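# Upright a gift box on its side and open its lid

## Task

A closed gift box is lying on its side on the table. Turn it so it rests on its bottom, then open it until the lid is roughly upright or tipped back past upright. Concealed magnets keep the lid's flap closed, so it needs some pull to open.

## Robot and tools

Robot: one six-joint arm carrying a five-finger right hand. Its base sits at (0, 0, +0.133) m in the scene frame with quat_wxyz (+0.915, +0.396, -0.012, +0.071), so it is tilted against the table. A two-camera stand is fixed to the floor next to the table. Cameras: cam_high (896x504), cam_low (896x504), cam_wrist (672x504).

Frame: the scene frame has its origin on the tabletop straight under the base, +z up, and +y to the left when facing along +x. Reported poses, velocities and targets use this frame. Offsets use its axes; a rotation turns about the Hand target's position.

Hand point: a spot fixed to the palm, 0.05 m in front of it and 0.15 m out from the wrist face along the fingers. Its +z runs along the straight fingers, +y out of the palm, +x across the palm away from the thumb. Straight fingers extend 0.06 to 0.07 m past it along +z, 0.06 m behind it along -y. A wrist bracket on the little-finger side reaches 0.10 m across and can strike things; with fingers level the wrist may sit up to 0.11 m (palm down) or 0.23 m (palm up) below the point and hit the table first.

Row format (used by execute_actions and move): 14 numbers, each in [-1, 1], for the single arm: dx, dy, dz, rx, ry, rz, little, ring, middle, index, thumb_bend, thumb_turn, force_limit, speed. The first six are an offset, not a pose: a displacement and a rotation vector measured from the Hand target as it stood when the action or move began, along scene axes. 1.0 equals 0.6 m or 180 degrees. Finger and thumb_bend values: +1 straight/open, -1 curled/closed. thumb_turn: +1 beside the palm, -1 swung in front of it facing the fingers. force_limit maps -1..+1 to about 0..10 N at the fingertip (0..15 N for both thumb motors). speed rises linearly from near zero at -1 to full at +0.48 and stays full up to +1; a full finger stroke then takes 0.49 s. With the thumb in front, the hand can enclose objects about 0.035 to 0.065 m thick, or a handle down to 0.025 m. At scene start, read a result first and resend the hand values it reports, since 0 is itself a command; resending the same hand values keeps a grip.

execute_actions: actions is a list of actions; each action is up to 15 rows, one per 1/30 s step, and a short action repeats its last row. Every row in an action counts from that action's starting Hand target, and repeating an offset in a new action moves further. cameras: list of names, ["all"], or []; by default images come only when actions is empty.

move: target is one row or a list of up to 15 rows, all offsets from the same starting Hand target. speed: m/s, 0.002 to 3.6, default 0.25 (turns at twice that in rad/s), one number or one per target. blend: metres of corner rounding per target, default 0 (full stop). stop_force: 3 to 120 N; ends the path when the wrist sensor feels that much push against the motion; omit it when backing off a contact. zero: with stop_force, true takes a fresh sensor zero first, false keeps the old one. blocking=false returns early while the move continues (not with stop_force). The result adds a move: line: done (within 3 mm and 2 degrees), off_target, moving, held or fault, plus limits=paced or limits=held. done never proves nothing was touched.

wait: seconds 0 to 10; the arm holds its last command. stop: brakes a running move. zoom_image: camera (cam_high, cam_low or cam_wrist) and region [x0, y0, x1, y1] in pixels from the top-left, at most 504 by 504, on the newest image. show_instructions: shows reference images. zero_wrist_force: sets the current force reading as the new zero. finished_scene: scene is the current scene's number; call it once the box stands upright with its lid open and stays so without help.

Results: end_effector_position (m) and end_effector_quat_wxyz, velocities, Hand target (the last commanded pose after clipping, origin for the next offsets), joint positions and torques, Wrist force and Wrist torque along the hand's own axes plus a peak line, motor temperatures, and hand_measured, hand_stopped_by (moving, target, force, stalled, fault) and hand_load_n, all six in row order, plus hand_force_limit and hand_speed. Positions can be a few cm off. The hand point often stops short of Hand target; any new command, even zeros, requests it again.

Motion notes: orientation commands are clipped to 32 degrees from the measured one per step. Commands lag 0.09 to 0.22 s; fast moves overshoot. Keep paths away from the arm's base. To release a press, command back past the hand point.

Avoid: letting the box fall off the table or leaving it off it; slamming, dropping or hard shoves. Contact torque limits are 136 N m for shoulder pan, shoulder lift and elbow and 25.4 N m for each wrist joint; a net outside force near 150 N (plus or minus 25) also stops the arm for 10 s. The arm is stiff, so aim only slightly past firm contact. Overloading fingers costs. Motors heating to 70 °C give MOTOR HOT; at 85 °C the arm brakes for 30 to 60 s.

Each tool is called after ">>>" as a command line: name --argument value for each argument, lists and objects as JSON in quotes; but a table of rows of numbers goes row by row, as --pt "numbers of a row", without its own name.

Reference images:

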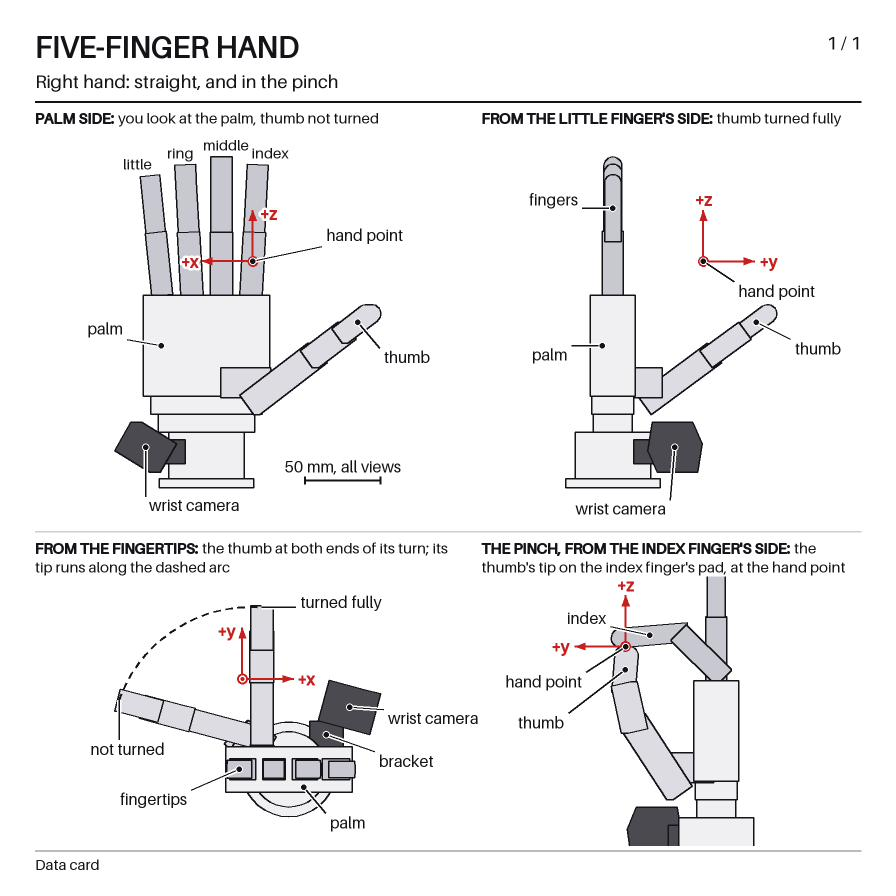

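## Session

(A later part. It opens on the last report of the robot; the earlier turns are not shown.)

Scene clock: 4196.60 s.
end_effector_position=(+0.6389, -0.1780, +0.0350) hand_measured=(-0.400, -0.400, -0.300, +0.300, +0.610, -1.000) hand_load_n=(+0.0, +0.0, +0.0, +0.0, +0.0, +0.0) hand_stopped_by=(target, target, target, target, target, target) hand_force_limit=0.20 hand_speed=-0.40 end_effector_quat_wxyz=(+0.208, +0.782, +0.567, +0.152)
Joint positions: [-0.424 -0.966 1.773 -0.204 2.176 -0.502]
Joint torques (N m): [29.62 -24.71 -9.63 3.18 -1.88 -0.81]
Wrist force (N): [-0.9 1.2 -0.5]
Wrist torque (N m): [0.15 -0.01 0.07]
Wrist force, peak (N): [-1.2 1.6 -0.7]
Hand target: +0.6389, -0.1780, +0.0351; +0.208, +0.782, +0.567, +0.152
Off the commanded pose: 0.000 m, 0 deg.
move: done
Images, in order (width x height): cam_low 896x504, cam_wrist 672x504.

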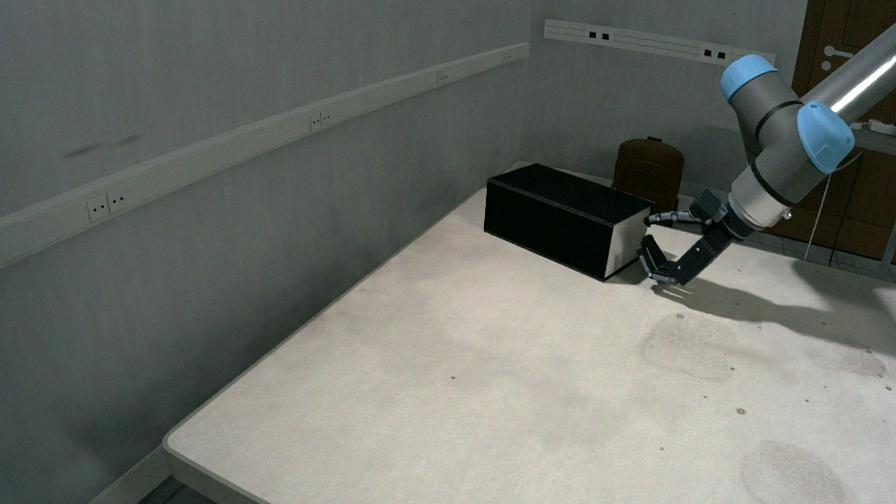

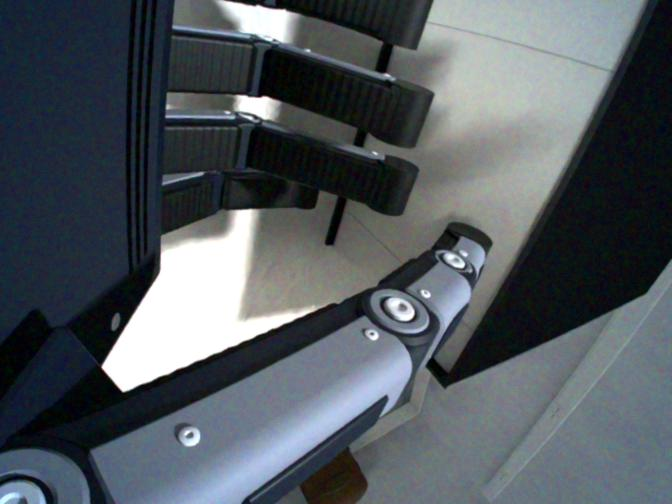

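>>> execute_actions --actions '[]' --cameras '["cam_high"]'

>>> zoom_image --camera "cam_high" --region '[340, 310, 540, 460]'

Scene clock: 4210.63 s.
end_effector_position=(+0.6389, -0.1780, +0.0351) hand_measured=(-0.400, -0.400, -0.300, +0.300, +0.610, -1.000) hand_load_n=(+0.0, +0.0, +0.5, +0.0, +0.0, +0.0) hand_stopped_by=(target, target, target, target, target, target) hand_force_limit=0.20 hand_speed=-0.40 end_effector_quat_wxyz=(+0.208, +0.782, +0.567, +0.152)
Joint positions: [-0.424 -0.966 1.773 -0.204 2.176 -0.502]
Joint velocities: within noise
Joint torques (N m): [38.82 -24.58 -10.19 3.04 0.89 0.44]
Motor temperatures (°C): [39 42 34 42 38 42]
Wrist force (N): [-0.9 1.1 -0.5]
Wrist torque (N m): [0.13 -0.02 0.07]
Wrist force, peak (N): [-1.2 1.5 -0.6]
Hand target: +0.6389, -0.1780, +0.0351; +0.208, +0.782, +0.567, +0.152
Off the commanded pose: 0.000 m, 0 deg.
Images, in order (width x height): cam_high 896x504.

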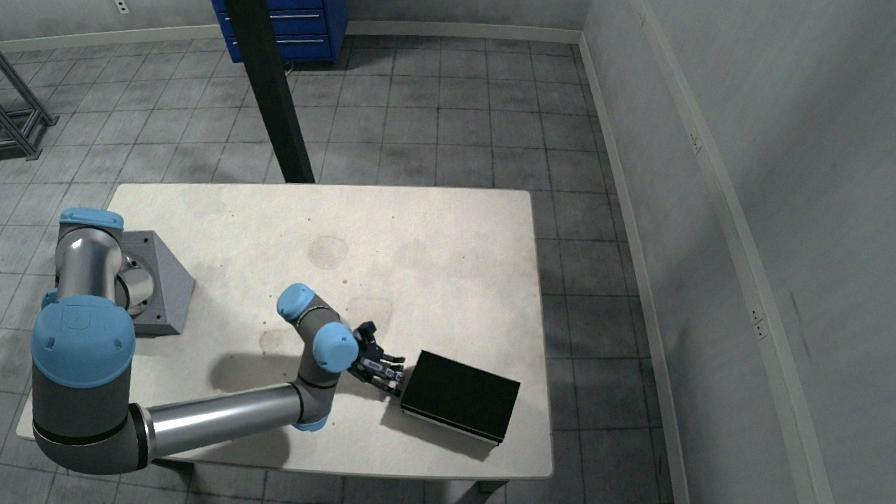

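Scaled by 2.520 from the camera's 896x504 image, which has a finer 1280x720 frame.

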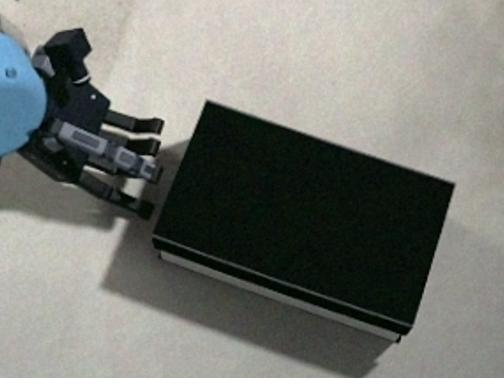

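>>> move --pt "-0.0128 -0.0397 0 0 0 0 -0.4 -0.4 -0.3 0.3 0.61 -1 0.2 -0.4" --pt "0.003 -0.0449 0 0 0 0 -0.4 -0.4 -0.3 0.3 0.61 -1 0.2 -0.4" --speed 0.03 --cameras '["all"]'

>>> zoom_image --camera "cam_high" --region '[340, 310, 540, 460]'

>>> zoom_image --camera "cam_wrist" --region '[250, 120, 550, 420]'

>>> zoom_image --camera "cam_low" --region '[580, 170, 740, 300]'

Scene clock: 4224.23 s.
end_effector_position=(+0.6407, -0.2048, +0.0350) hand_measured=(-0.400, -0.400, -0.300, +0.300, +0.610, -1.000) hand_load_n=(+0.0, +0.5, +0.0, +0.0, +0.0, +0.0) hand_stopped_by=(target, target, target, target, target, target) hand_force_limit=0.20 hand_speed=-0.40 end_effector_quat_wxyz=(+0.208, +0.782, +0.567, +0.152)
Joint positions: [-0.462 -0.999 1.763 -0.173 2.144 -0.527]
Joint torques (N m): [36.23 -41.25 2.51 -1.36 0.85 1.22]
Wrist force (N): [-1.0 1.1 -0.6]
Wrist torque (N m): [0.14 -0.01 -0.02]
Wrist force, peak (N): [-1.1 1.4 -0.8]
Hand target: +0.6407, -0.2049, +0.0351; +0.208, +0.782, +0.567, +0.152
Off the commanded pose: 0.000 m, 0 deg.
move: done

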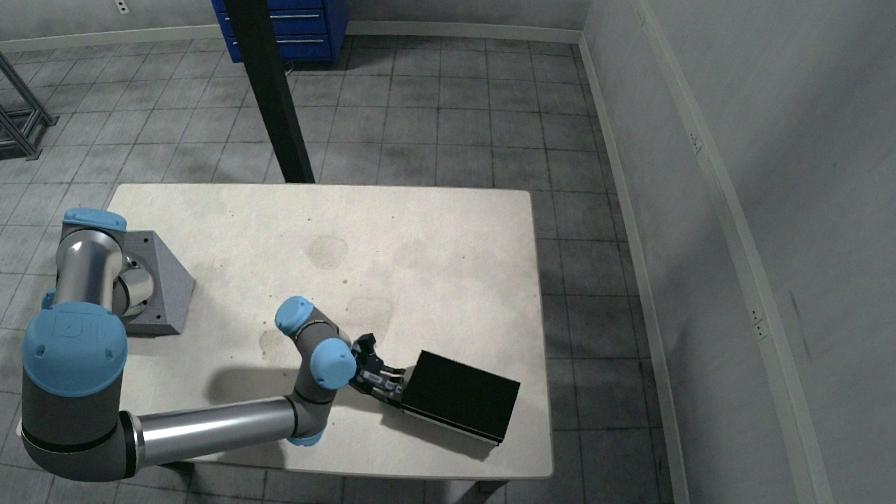

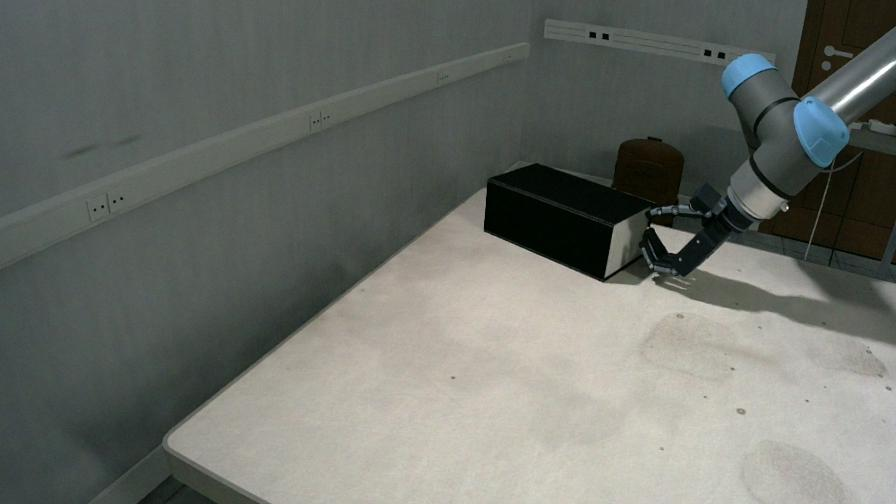

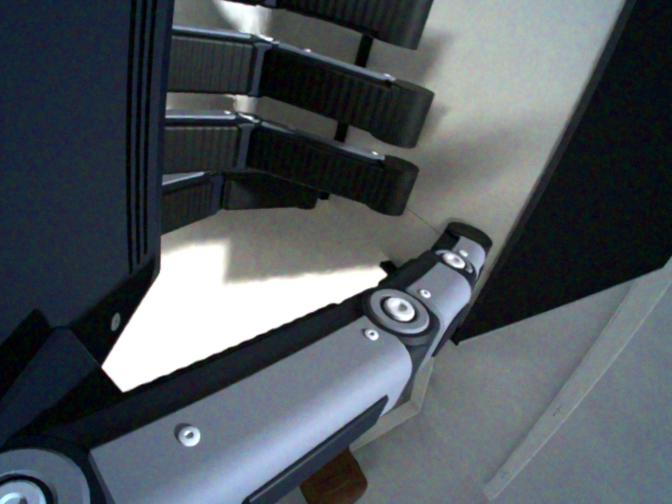

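Scaled by 2.520 from the camera's 896x504 image, which has a finer 1280x720 frame.

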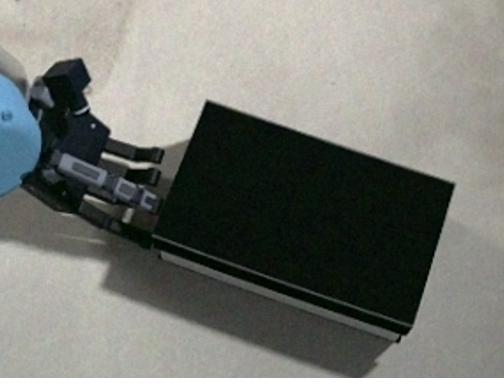

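Scaled by 1.680 from the camera's 672x504 image, which has a finer 960x720 frame.

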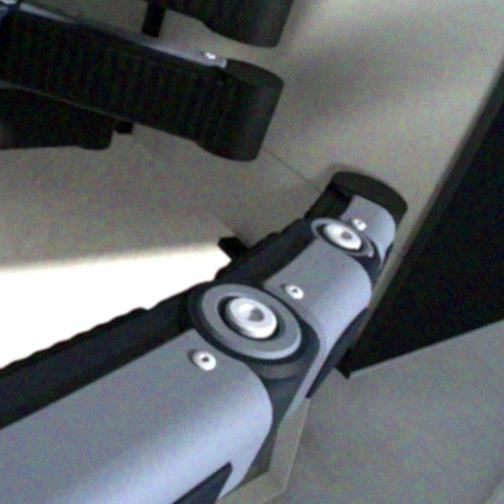

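Scaled by 3.150 from the camera's 896x504 image, which has a finer 1280x720 frame.

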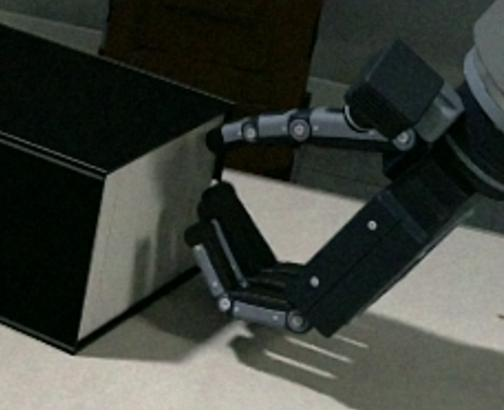

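>>> move --target '[0.0095, -0.0031, 0, 0, 0, 0, -0.4, -0.4, -0.3, 0.3, 0.61, -1, 0.2, -0.4]' --speed 0.02 --stop_force 3 --cameras '["all"]'

>>> zoom_image --camera "cam_high" --region '[340, 310, 540, 460]'

>>> zoom_image --camera "cam_wrist" --region '[350, 150, 550, 350]'

>>> zoom_image --camera "cam_low" --region '[580, 170, 740, 300]'

Scene clock: 4231.40 s.
end_effector_position=(+0.6464, -0.2068, +0.0351) hand_measured=(-0.400, -0.400, -0.300, +0.300, +0.610, -1.000) hand_load_n=(+0.0, +0.0, +0.0, +0.0, -0.5, +0.0) hand_stopped_by=(target, target, target, target, target, target) hand_force_limit=0.20 hand_speed=-0.40 end_effector_quat_wxyz=(+0.208, +0.782, +0.567, +0.152)
Joint positions: [-0.461 -0.992 1.743 -0.162 2.145 -0.526]
Joint torques (N m): [36 -41.81 1.87 -1.66 -0.58 0.65]
Wrist force (N): [-1.0 1.2 -0.6]
Wrist torque (N m): [0.14 -0.01 -0.02]
Wrist force, peak (N): [-1.1 1.5 -0.9]
Hand target: +0.6464, -0.2068, +0.0351; +0.208, +0.782, +0.567, +0.152
Off the commanded pose: 0.000 m, 0 deg.
move: done

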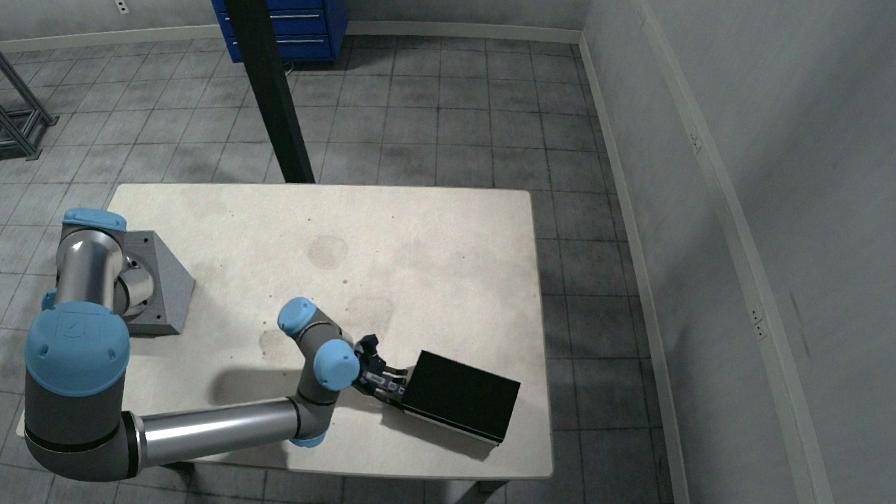

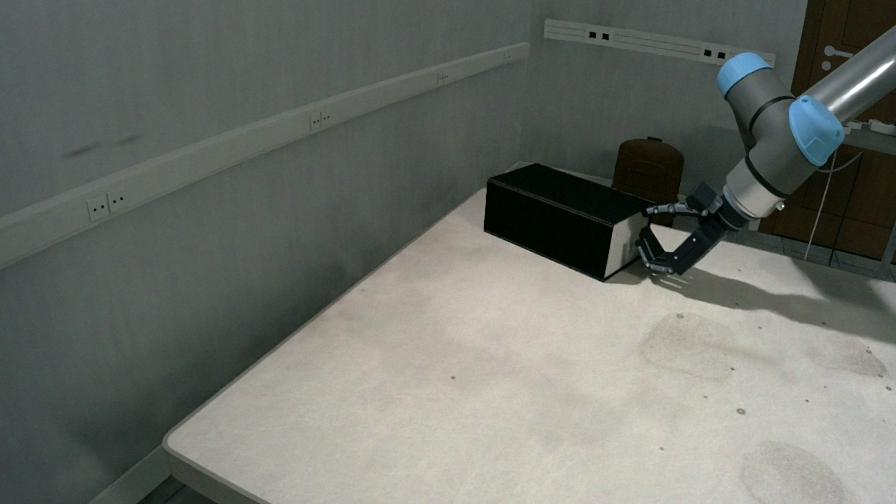

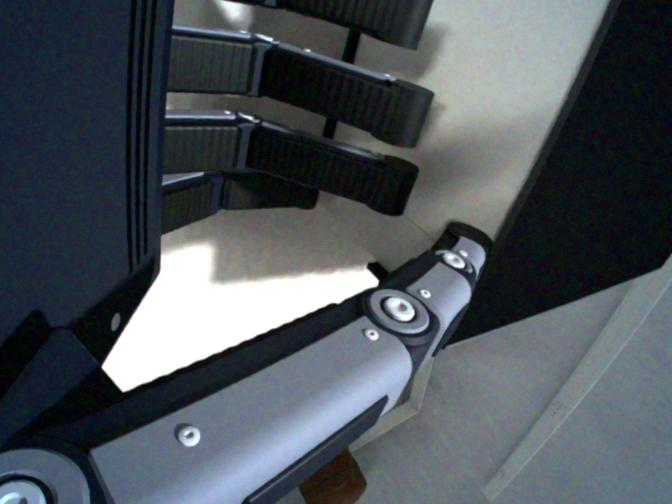

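Scaled by 2.520 from the camera's 896x504 image, which has a finer 1280x720 frame.

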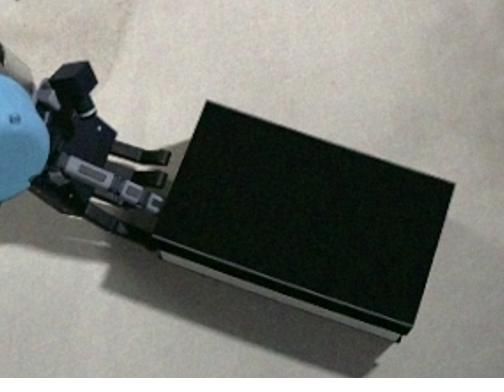

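Scaled by 2.520 from the camera's 672x504 image, which has a finer 960x720 frame.

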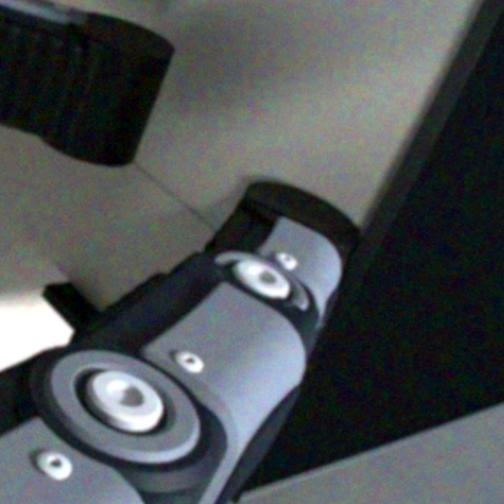

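Scaled by 3.150 from the camera's 896x504 image, which has a finer 1280x720 frame.

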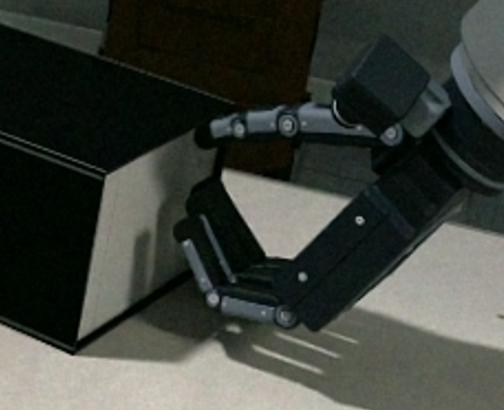

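>>> move --pt "-0.0095 0.0031 0 0 0 0 -0.4 -0.4 -0.3 0.3 0.61 -1 0.2 -0.4" --pt "-0.0095 0.0031 0 0 0 0 -0.4 -0.4 -0.3 0.3 0.5 -1 0.2 -0.4" --pt "0.0 0.0 0 0 0 0 -0.4 -0.4 -0.3 0.3 0.5 -1 0.2 -0.4" --speed 0.02 --cameras '["cam_low", "cam_wrist"]'

>>> zoom_image --camera "cam_wrist" --region '[350, 150, 550, 350]'

>>> zoom_image --camera "cam_low" --region '[580, 170, 740, 300]'

Scene clock: 4246.37 s.
end_effector_position=(+0.6465, -0.2068, +0.0350) hand_measured=(-0.400, -0.400, -0.300, +0.300, +0.500, -1.000) hand_load_n=(+0.0, +0.0, +0.0, +0.0, +0.0, +0.0) hand_stopped_by=(target, target, target, target, target, target) hand_force_limit=0.20 hand_speed=-0.40 end_effector_quat_wxyz=(+0.208, +0.782, +0.567, +0.152)
Joint positions: [-0.461 -0.992 1.743 -0.161 2.145 -0.526]
Joint torques (N m): [39.38 -37.24 4.32 0.39 1.06 1.43]
Wrist force (N): [-0.6 1.0 -0.6]
Wrist torque (N m): [0.12 -0.07 -0.01]
Wrist force, peak (N): [-1.1 1.4 -0.7]
Hand target: +0.6464, -0.2068, +0.0351; +0.208, +0.782, +0.567, +0.152
Off the commanded pose: 0.000 m, 0 deg.
move: done
Images, in order (width x height): cam_low 896x504, cam_wrist 672x504.

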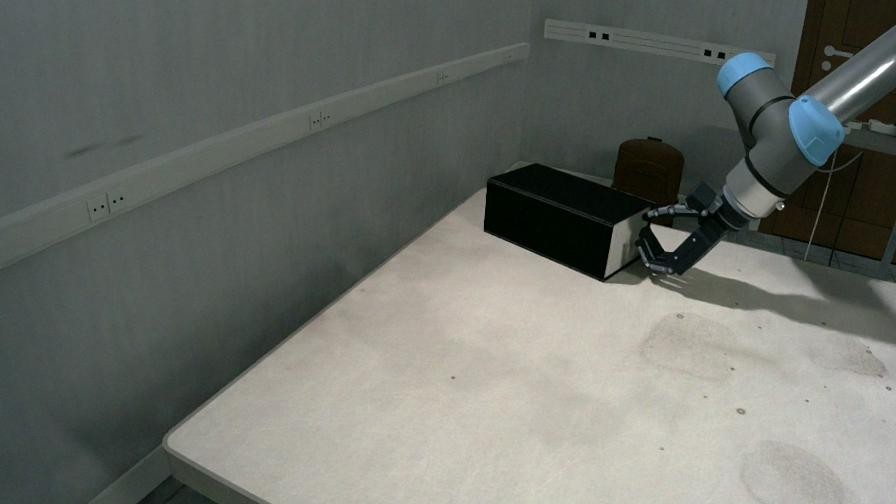

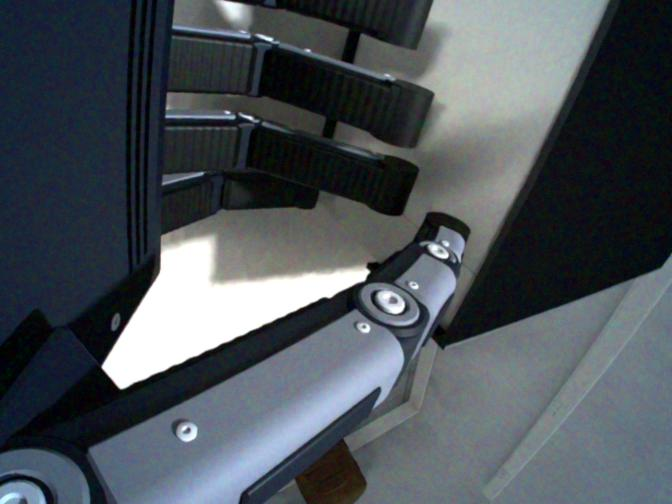

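Scaled by 2.520 from the camera's 672x504 image, which has a finer 960x720 frame.

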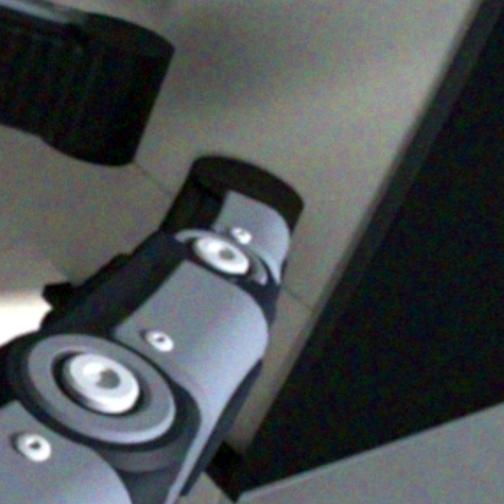

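Scaled by 3.150 from the camera's 896x504 image, which has a finer 1280x720 frame.

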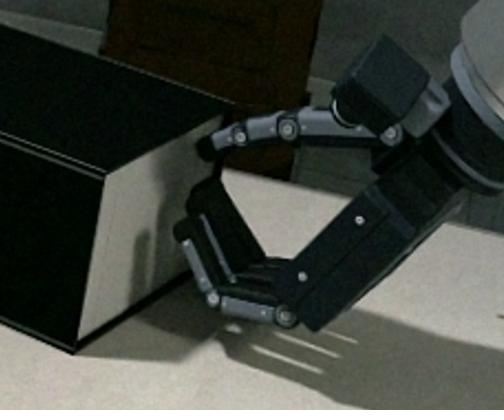

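>>> move --target '[0.0063, -0.0021, 0, 0, 0, 0, -0.4, -0.4, -0.3, 0.3, 0.5, -1, 0.2, -0.4]' --speed 0.01 --stop_force 3

>>> move --target '[0.0063, -0.0021, 0, 0, 0, 0, -0.4, -0.4, -0.3, 0.3, 0.5, -1, 0.2, -0.4]' --speed 0.01 --stop_force 3 --cameras '["cam_low", "cam_wrist", "cam_high"]'

>>> zoom_image --camera "cam_wrist" --region '[350, 150, 550, 350]'

>>> zoom_image --camera "cam_low" --region '[580, 170, 740, 300]'

Scene clock: 4253.33 s.
end_effector_position=(+0.6502, -0.2080, +0.0350) hand_measured=(-0.400, -0.400, -0.300, +0.300, +0.500, -1.000) hand_load_n=(+0.0, +0.0, +0.0, +0.0, +0.0, +0.0) hand_stopped_by=(target, target, target, target, target, target) hand_force_limit=0.20 hand_speed=-0.40 end_effector_quat_wxyz=(+0.208, +0.782, +0.567, +0.152)
Joint positions: [-0.46 -0.986 1.73 -0.153 2.146 -0.526]
Joint torques (N m): [38.99 -42.05 2.16 -1.39 0.57 1.2]
Wrist force (N): [-1.0 1.0 -0.7]
Wrist torque (N m): [0.11 -0.01 -0.03]
Wrist force, peak (N): [-1.1 1.6 -0.5]
Hand target: +0.6502, -0.2081, +0.0351; +0.208, +0.782, +0.567, +0.152
Off the commanded pose: 0.000 m, 0 deg.
move: done

Scene clock: 4254.60 s.
end_effector_position=(+0.6540, -0.2093, +0.0350) hand_measured=(-0.400, -0.400, -0.300, +0.300, +0.500, -1.000) hand_load_n=(+0.0, +0.0, +0.0, +0.0, +0.0, +0.0) hand_stopped_by=(target, target, target, target, target, target) hand_force_limit=0.20 hand_speed=-0.40 end_effector_quat_wxyz=(+0.208, +0.782, +0.567, +0.152)
Joint positions: [-0.459 -0.981 1.717 -0.145 2.147 -0.525]
Joint torques (N m): [38.16 -41.89 1.87 -1.32 0.58 1.15]
Wrist force (N): [-0.9 1.1 -0.4]
Wrist torque (N m): [0.11 -0.04 -0.02]
Wrist force, peak (N): [-1.3 0.8 -1.3]
Hand target: +0.6540, -0.2093, +0.0351; +0.208, +0.782, +0.567, +0.152
Off the commanded pose: 0.000 m, 0 deg.
move: done

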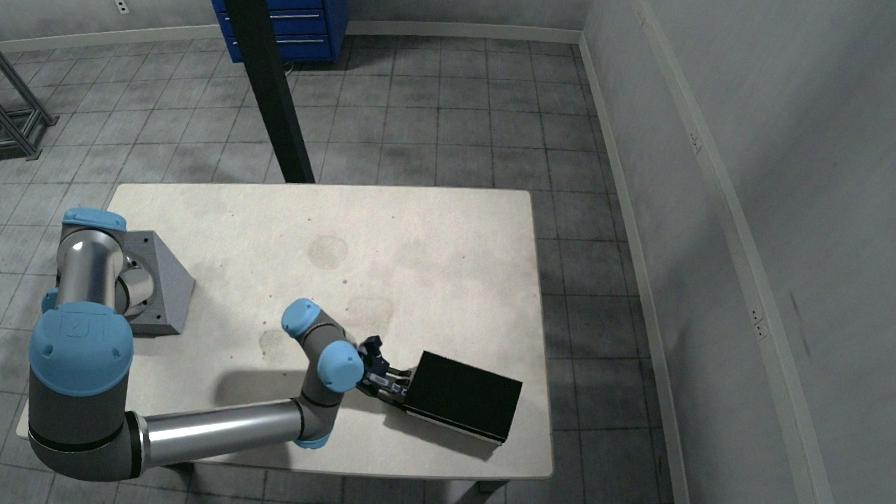

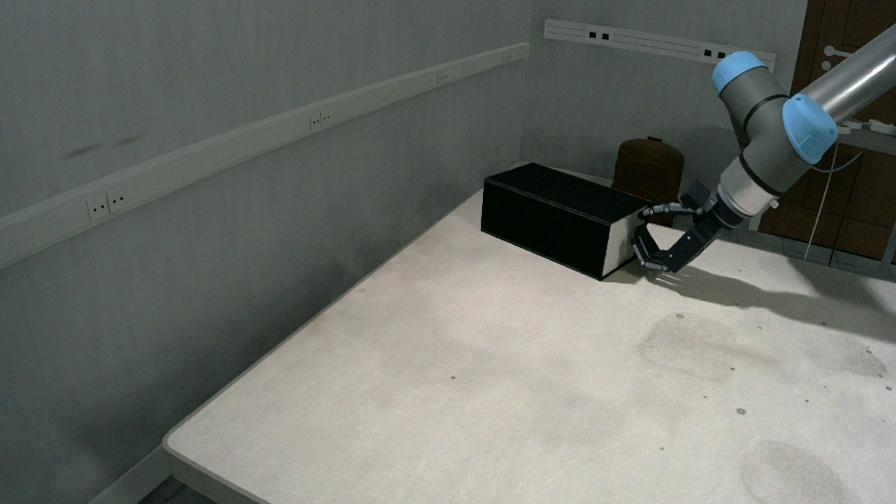

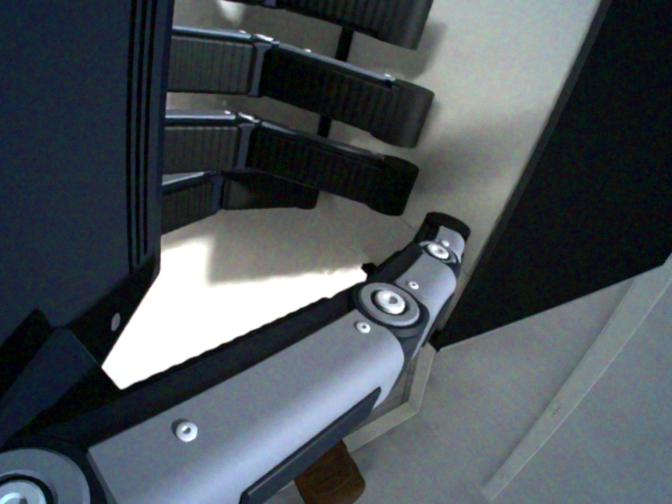

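Scaled by 2.520 from the camera's 672x504 image, which has a finer 960x720 frame.

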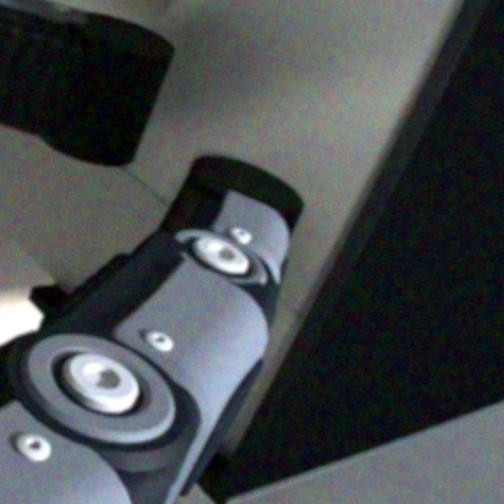

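Scaled by 3.150 from the camera's 896x504 image, which has a finer 1280x720 frame.

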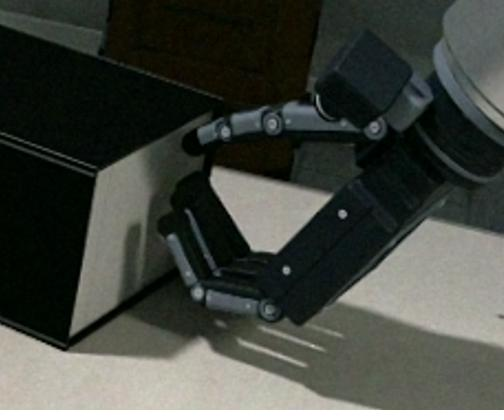

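>>> zoom_image --camera "cam_high" --region '[370, 340, 450, 430]'

Scaled by 5.600 from the camera's 896x504 image, which has a finer 1280x720 frame.

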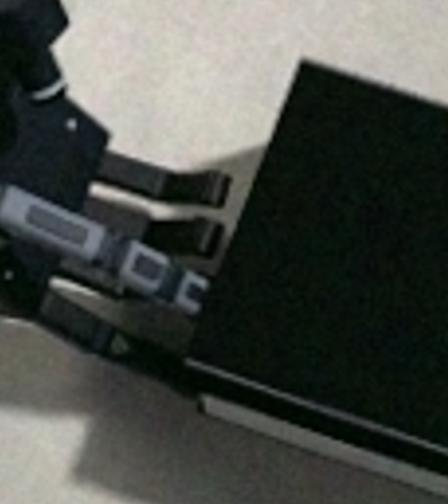

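>>> move --pt "-0.0095 0.0031 0 0 0 0 -0.4 -0.4 -0.3 0.3 0.5 -1 0.2 -0.4" --pt "-0.0095 0.0031 0.0158 0 0 0 -0.4 -0.4 -0.3 0.3 0.5 -1 0.2 -0.4" --pt "-0.0095 0.0031 0.0158 0 0 0 -0.4 -0.4 -0.3 0.45 0.47 -1 0.2 -0.4" --speed 0.02 --cameras '["cam_low", "cam_wrist", "cam_high"]'

>>> zoom_image --camera "cam_wrist" --region '[350, 150, 550, 350]'

>>> zoom_image --camera "cam_low" --region '[580, 170, 740, 300]'

>>> zoom_image --camera "cam_high" --region '[370, 340, 450, 430]'

Scene clock: 4281.87 s.
end_effector_position=(+0.6483, -0.2075, +0.0445) hand_measured=(-0.400, -0.400, -0.300, +0.450, +0.470, -1.000) hand_load_n=(+0.0, +0.0, +0.0, +0.0, +0.0, +0.0) hand_stopped_by=(target, target, target, target, target, target) hand_force_limit=0.20 hand_speed=-0.40 end_effector_quat_wxyz=(+0.208, +0.782, +0.567, +0.152)
Joint positions: [-0.446 -0.999 1.733 -0.139 2.157 -0.517]
Joint torques (N m): [25.86 -25.2 0.69 -1.63 -2.47 -0.88]
Wrist force (N): [-0.4 1.4 -0.4]
Wrist torque (N m): [0.16 -0.10 0.01]
Wrist force, peak (N): [-1.3 1.2 -0.6]
Hand target: +0.6483, -0.2075, +0.0445; +0.208, +0.782, +0.567, +0.152
Off the commanded pose: 0.000 m, 0 deg.
move: done

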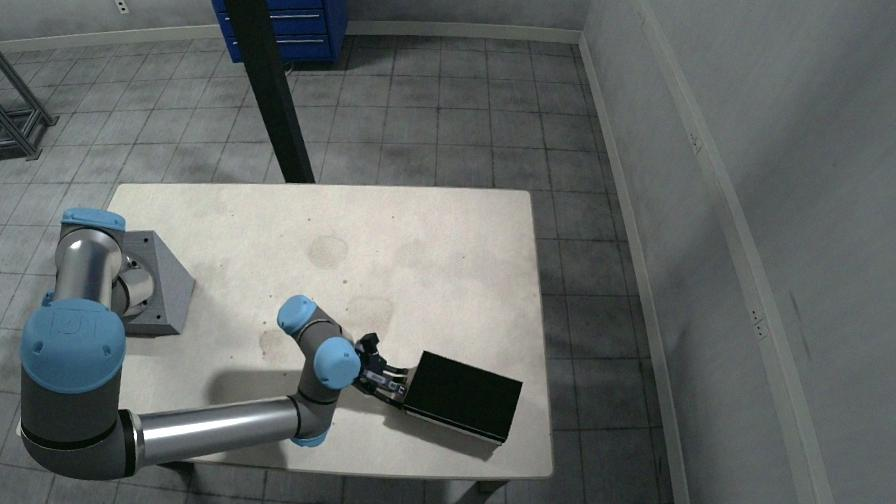

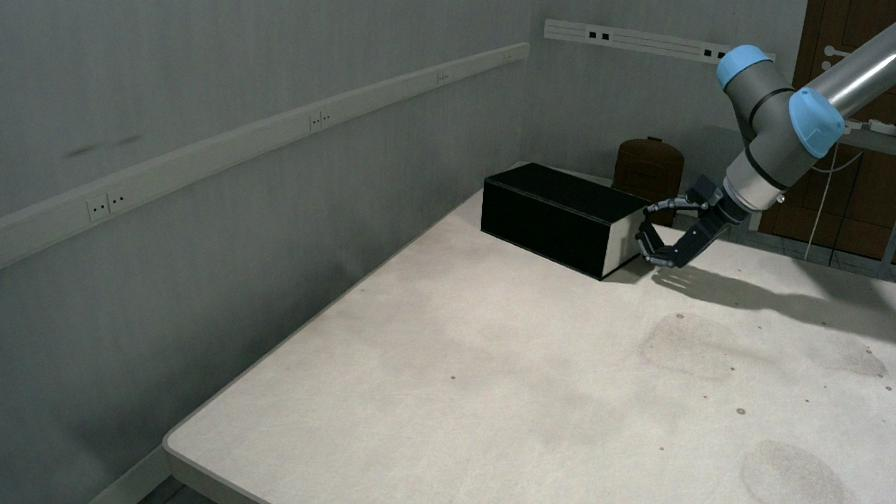

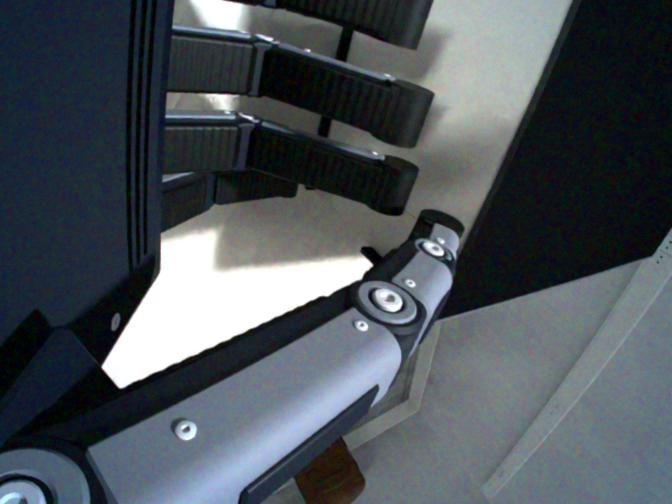

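Scaled by 2.520 from the camera's 672x504 image, which has a finer 960x720 frame.

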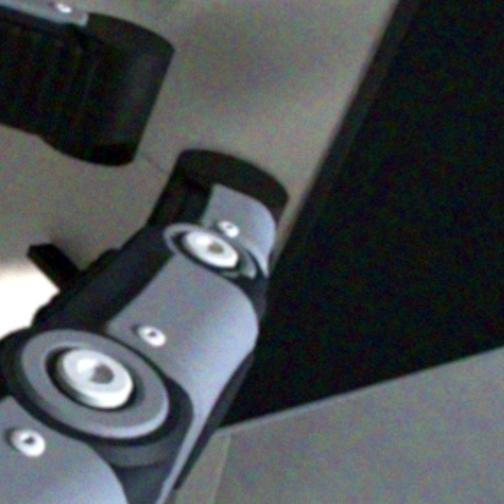

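Scaled by 3.150 from the camera's 896x504 image, which has a finer 1280x720 frame.

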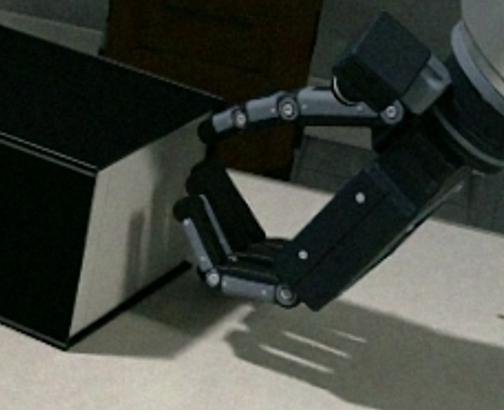

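Scaled by 5.600 from the camera's 896x504 image, which has a finer 1280x720 frame.

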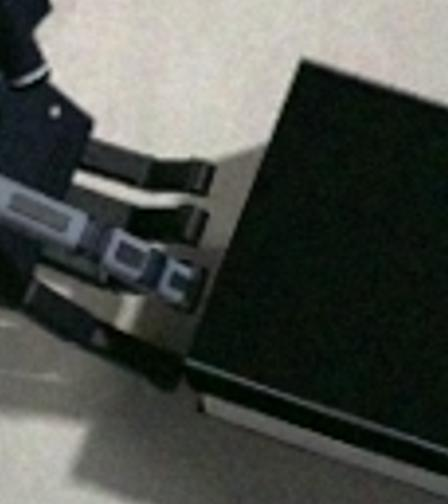

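>>> move --pt "0 0 0 0 0 0 -0.4 -0.4 -0.3 0.43 0.42 -1 0.2 -0.4" --pt "0.0127 -0.0041 0 0 0 0 -0.4 -0.4 -0.3 0.43 0.42 -1 0.2 -0.4" --speed 0.01 --cameras '["cam_low", "cam_wrist", "cam_high"]'

>>> zoom_image --camera "cam_wrist" --region '[350, 150, 550, 350]'

>>> zoom_image --camera "cam_low" --region '[580, 170, 740, 300]'

>>> zoom_image --camera "cam_high" --region '[370, 340, 450, 430]'

Scene clock: 4288.97 s.
end_effector_position=(+0.6560, -0.2099, +0.0445) hand_measured=(-0.400, -0.400, -0.300, +0.430, +0.420, -1.000) hand_load_n=(+0.0, +0.0, +0.0, +0.0, -0.5, +0.0) hand_stopped_by=(target, target, target, target, target, target) hand_force_limit=0.20 hand_speed=-0.40 end_effector_quat_wxyz=(+0.208, +0.782, +0.567, +0.152)
Joint positions: [-0.445 -0.988 1.707 -0.123 2.158 -0.516]
Joint torques (N m): [40.37 -35.5 0.85 0.77 0.92 1.38]
Wrist force (N): [-0.8 0.6 -0.7]
Wrist torque (N m): [0.13 -0.05 -0.02]
Wrist force, peak (N): [-0.5 1.6 -0.6]
Hand target: +0.6559, -0.2099, +0.0445; +0.208, +0.782, +0.567, +0.152
Off the commanded pose: 0.000 m, 0 deg.
move: done

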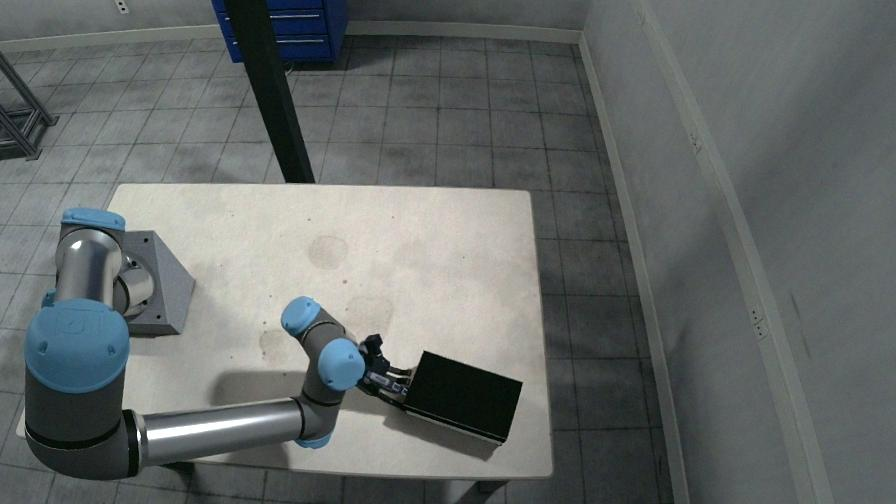

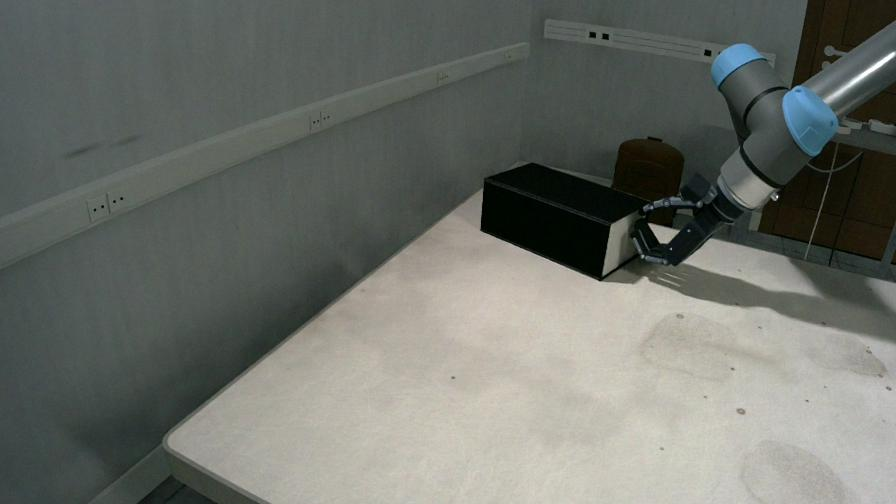

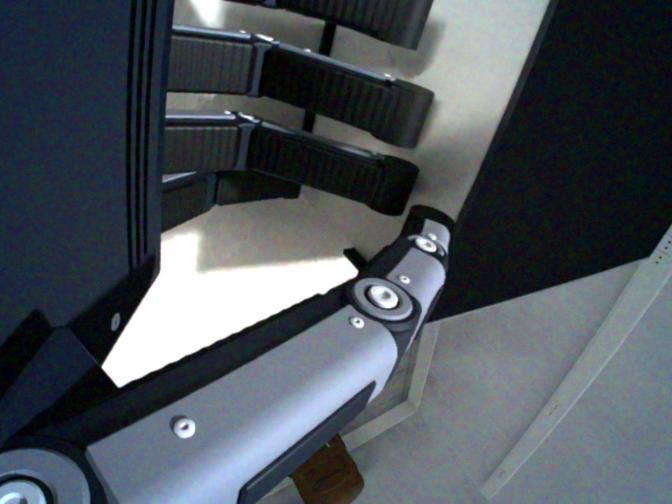

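Scaled by 2.520 from the camera's 672x504 image, which has a finer 960x720 frame.

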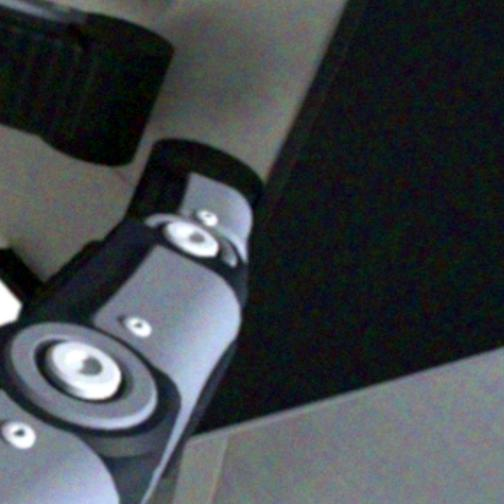

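Scaled by 3.150 from the camera's 896x504 image, which has a finer 1280x720 frame.

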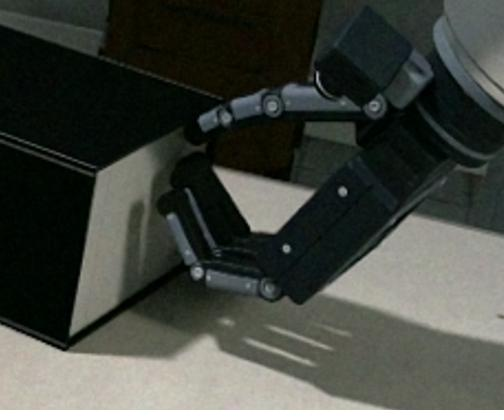

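Scaled by 5.600 from the camera's 896x504 image, which has a finer 1280x720 frame.

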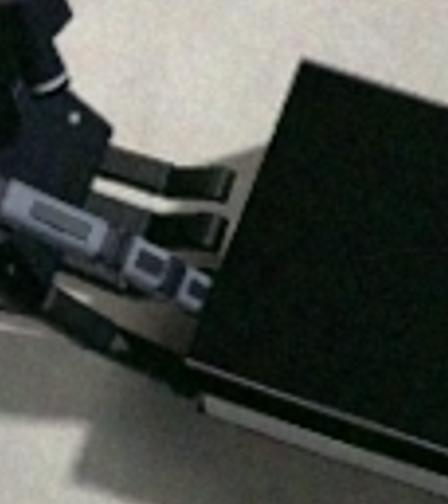

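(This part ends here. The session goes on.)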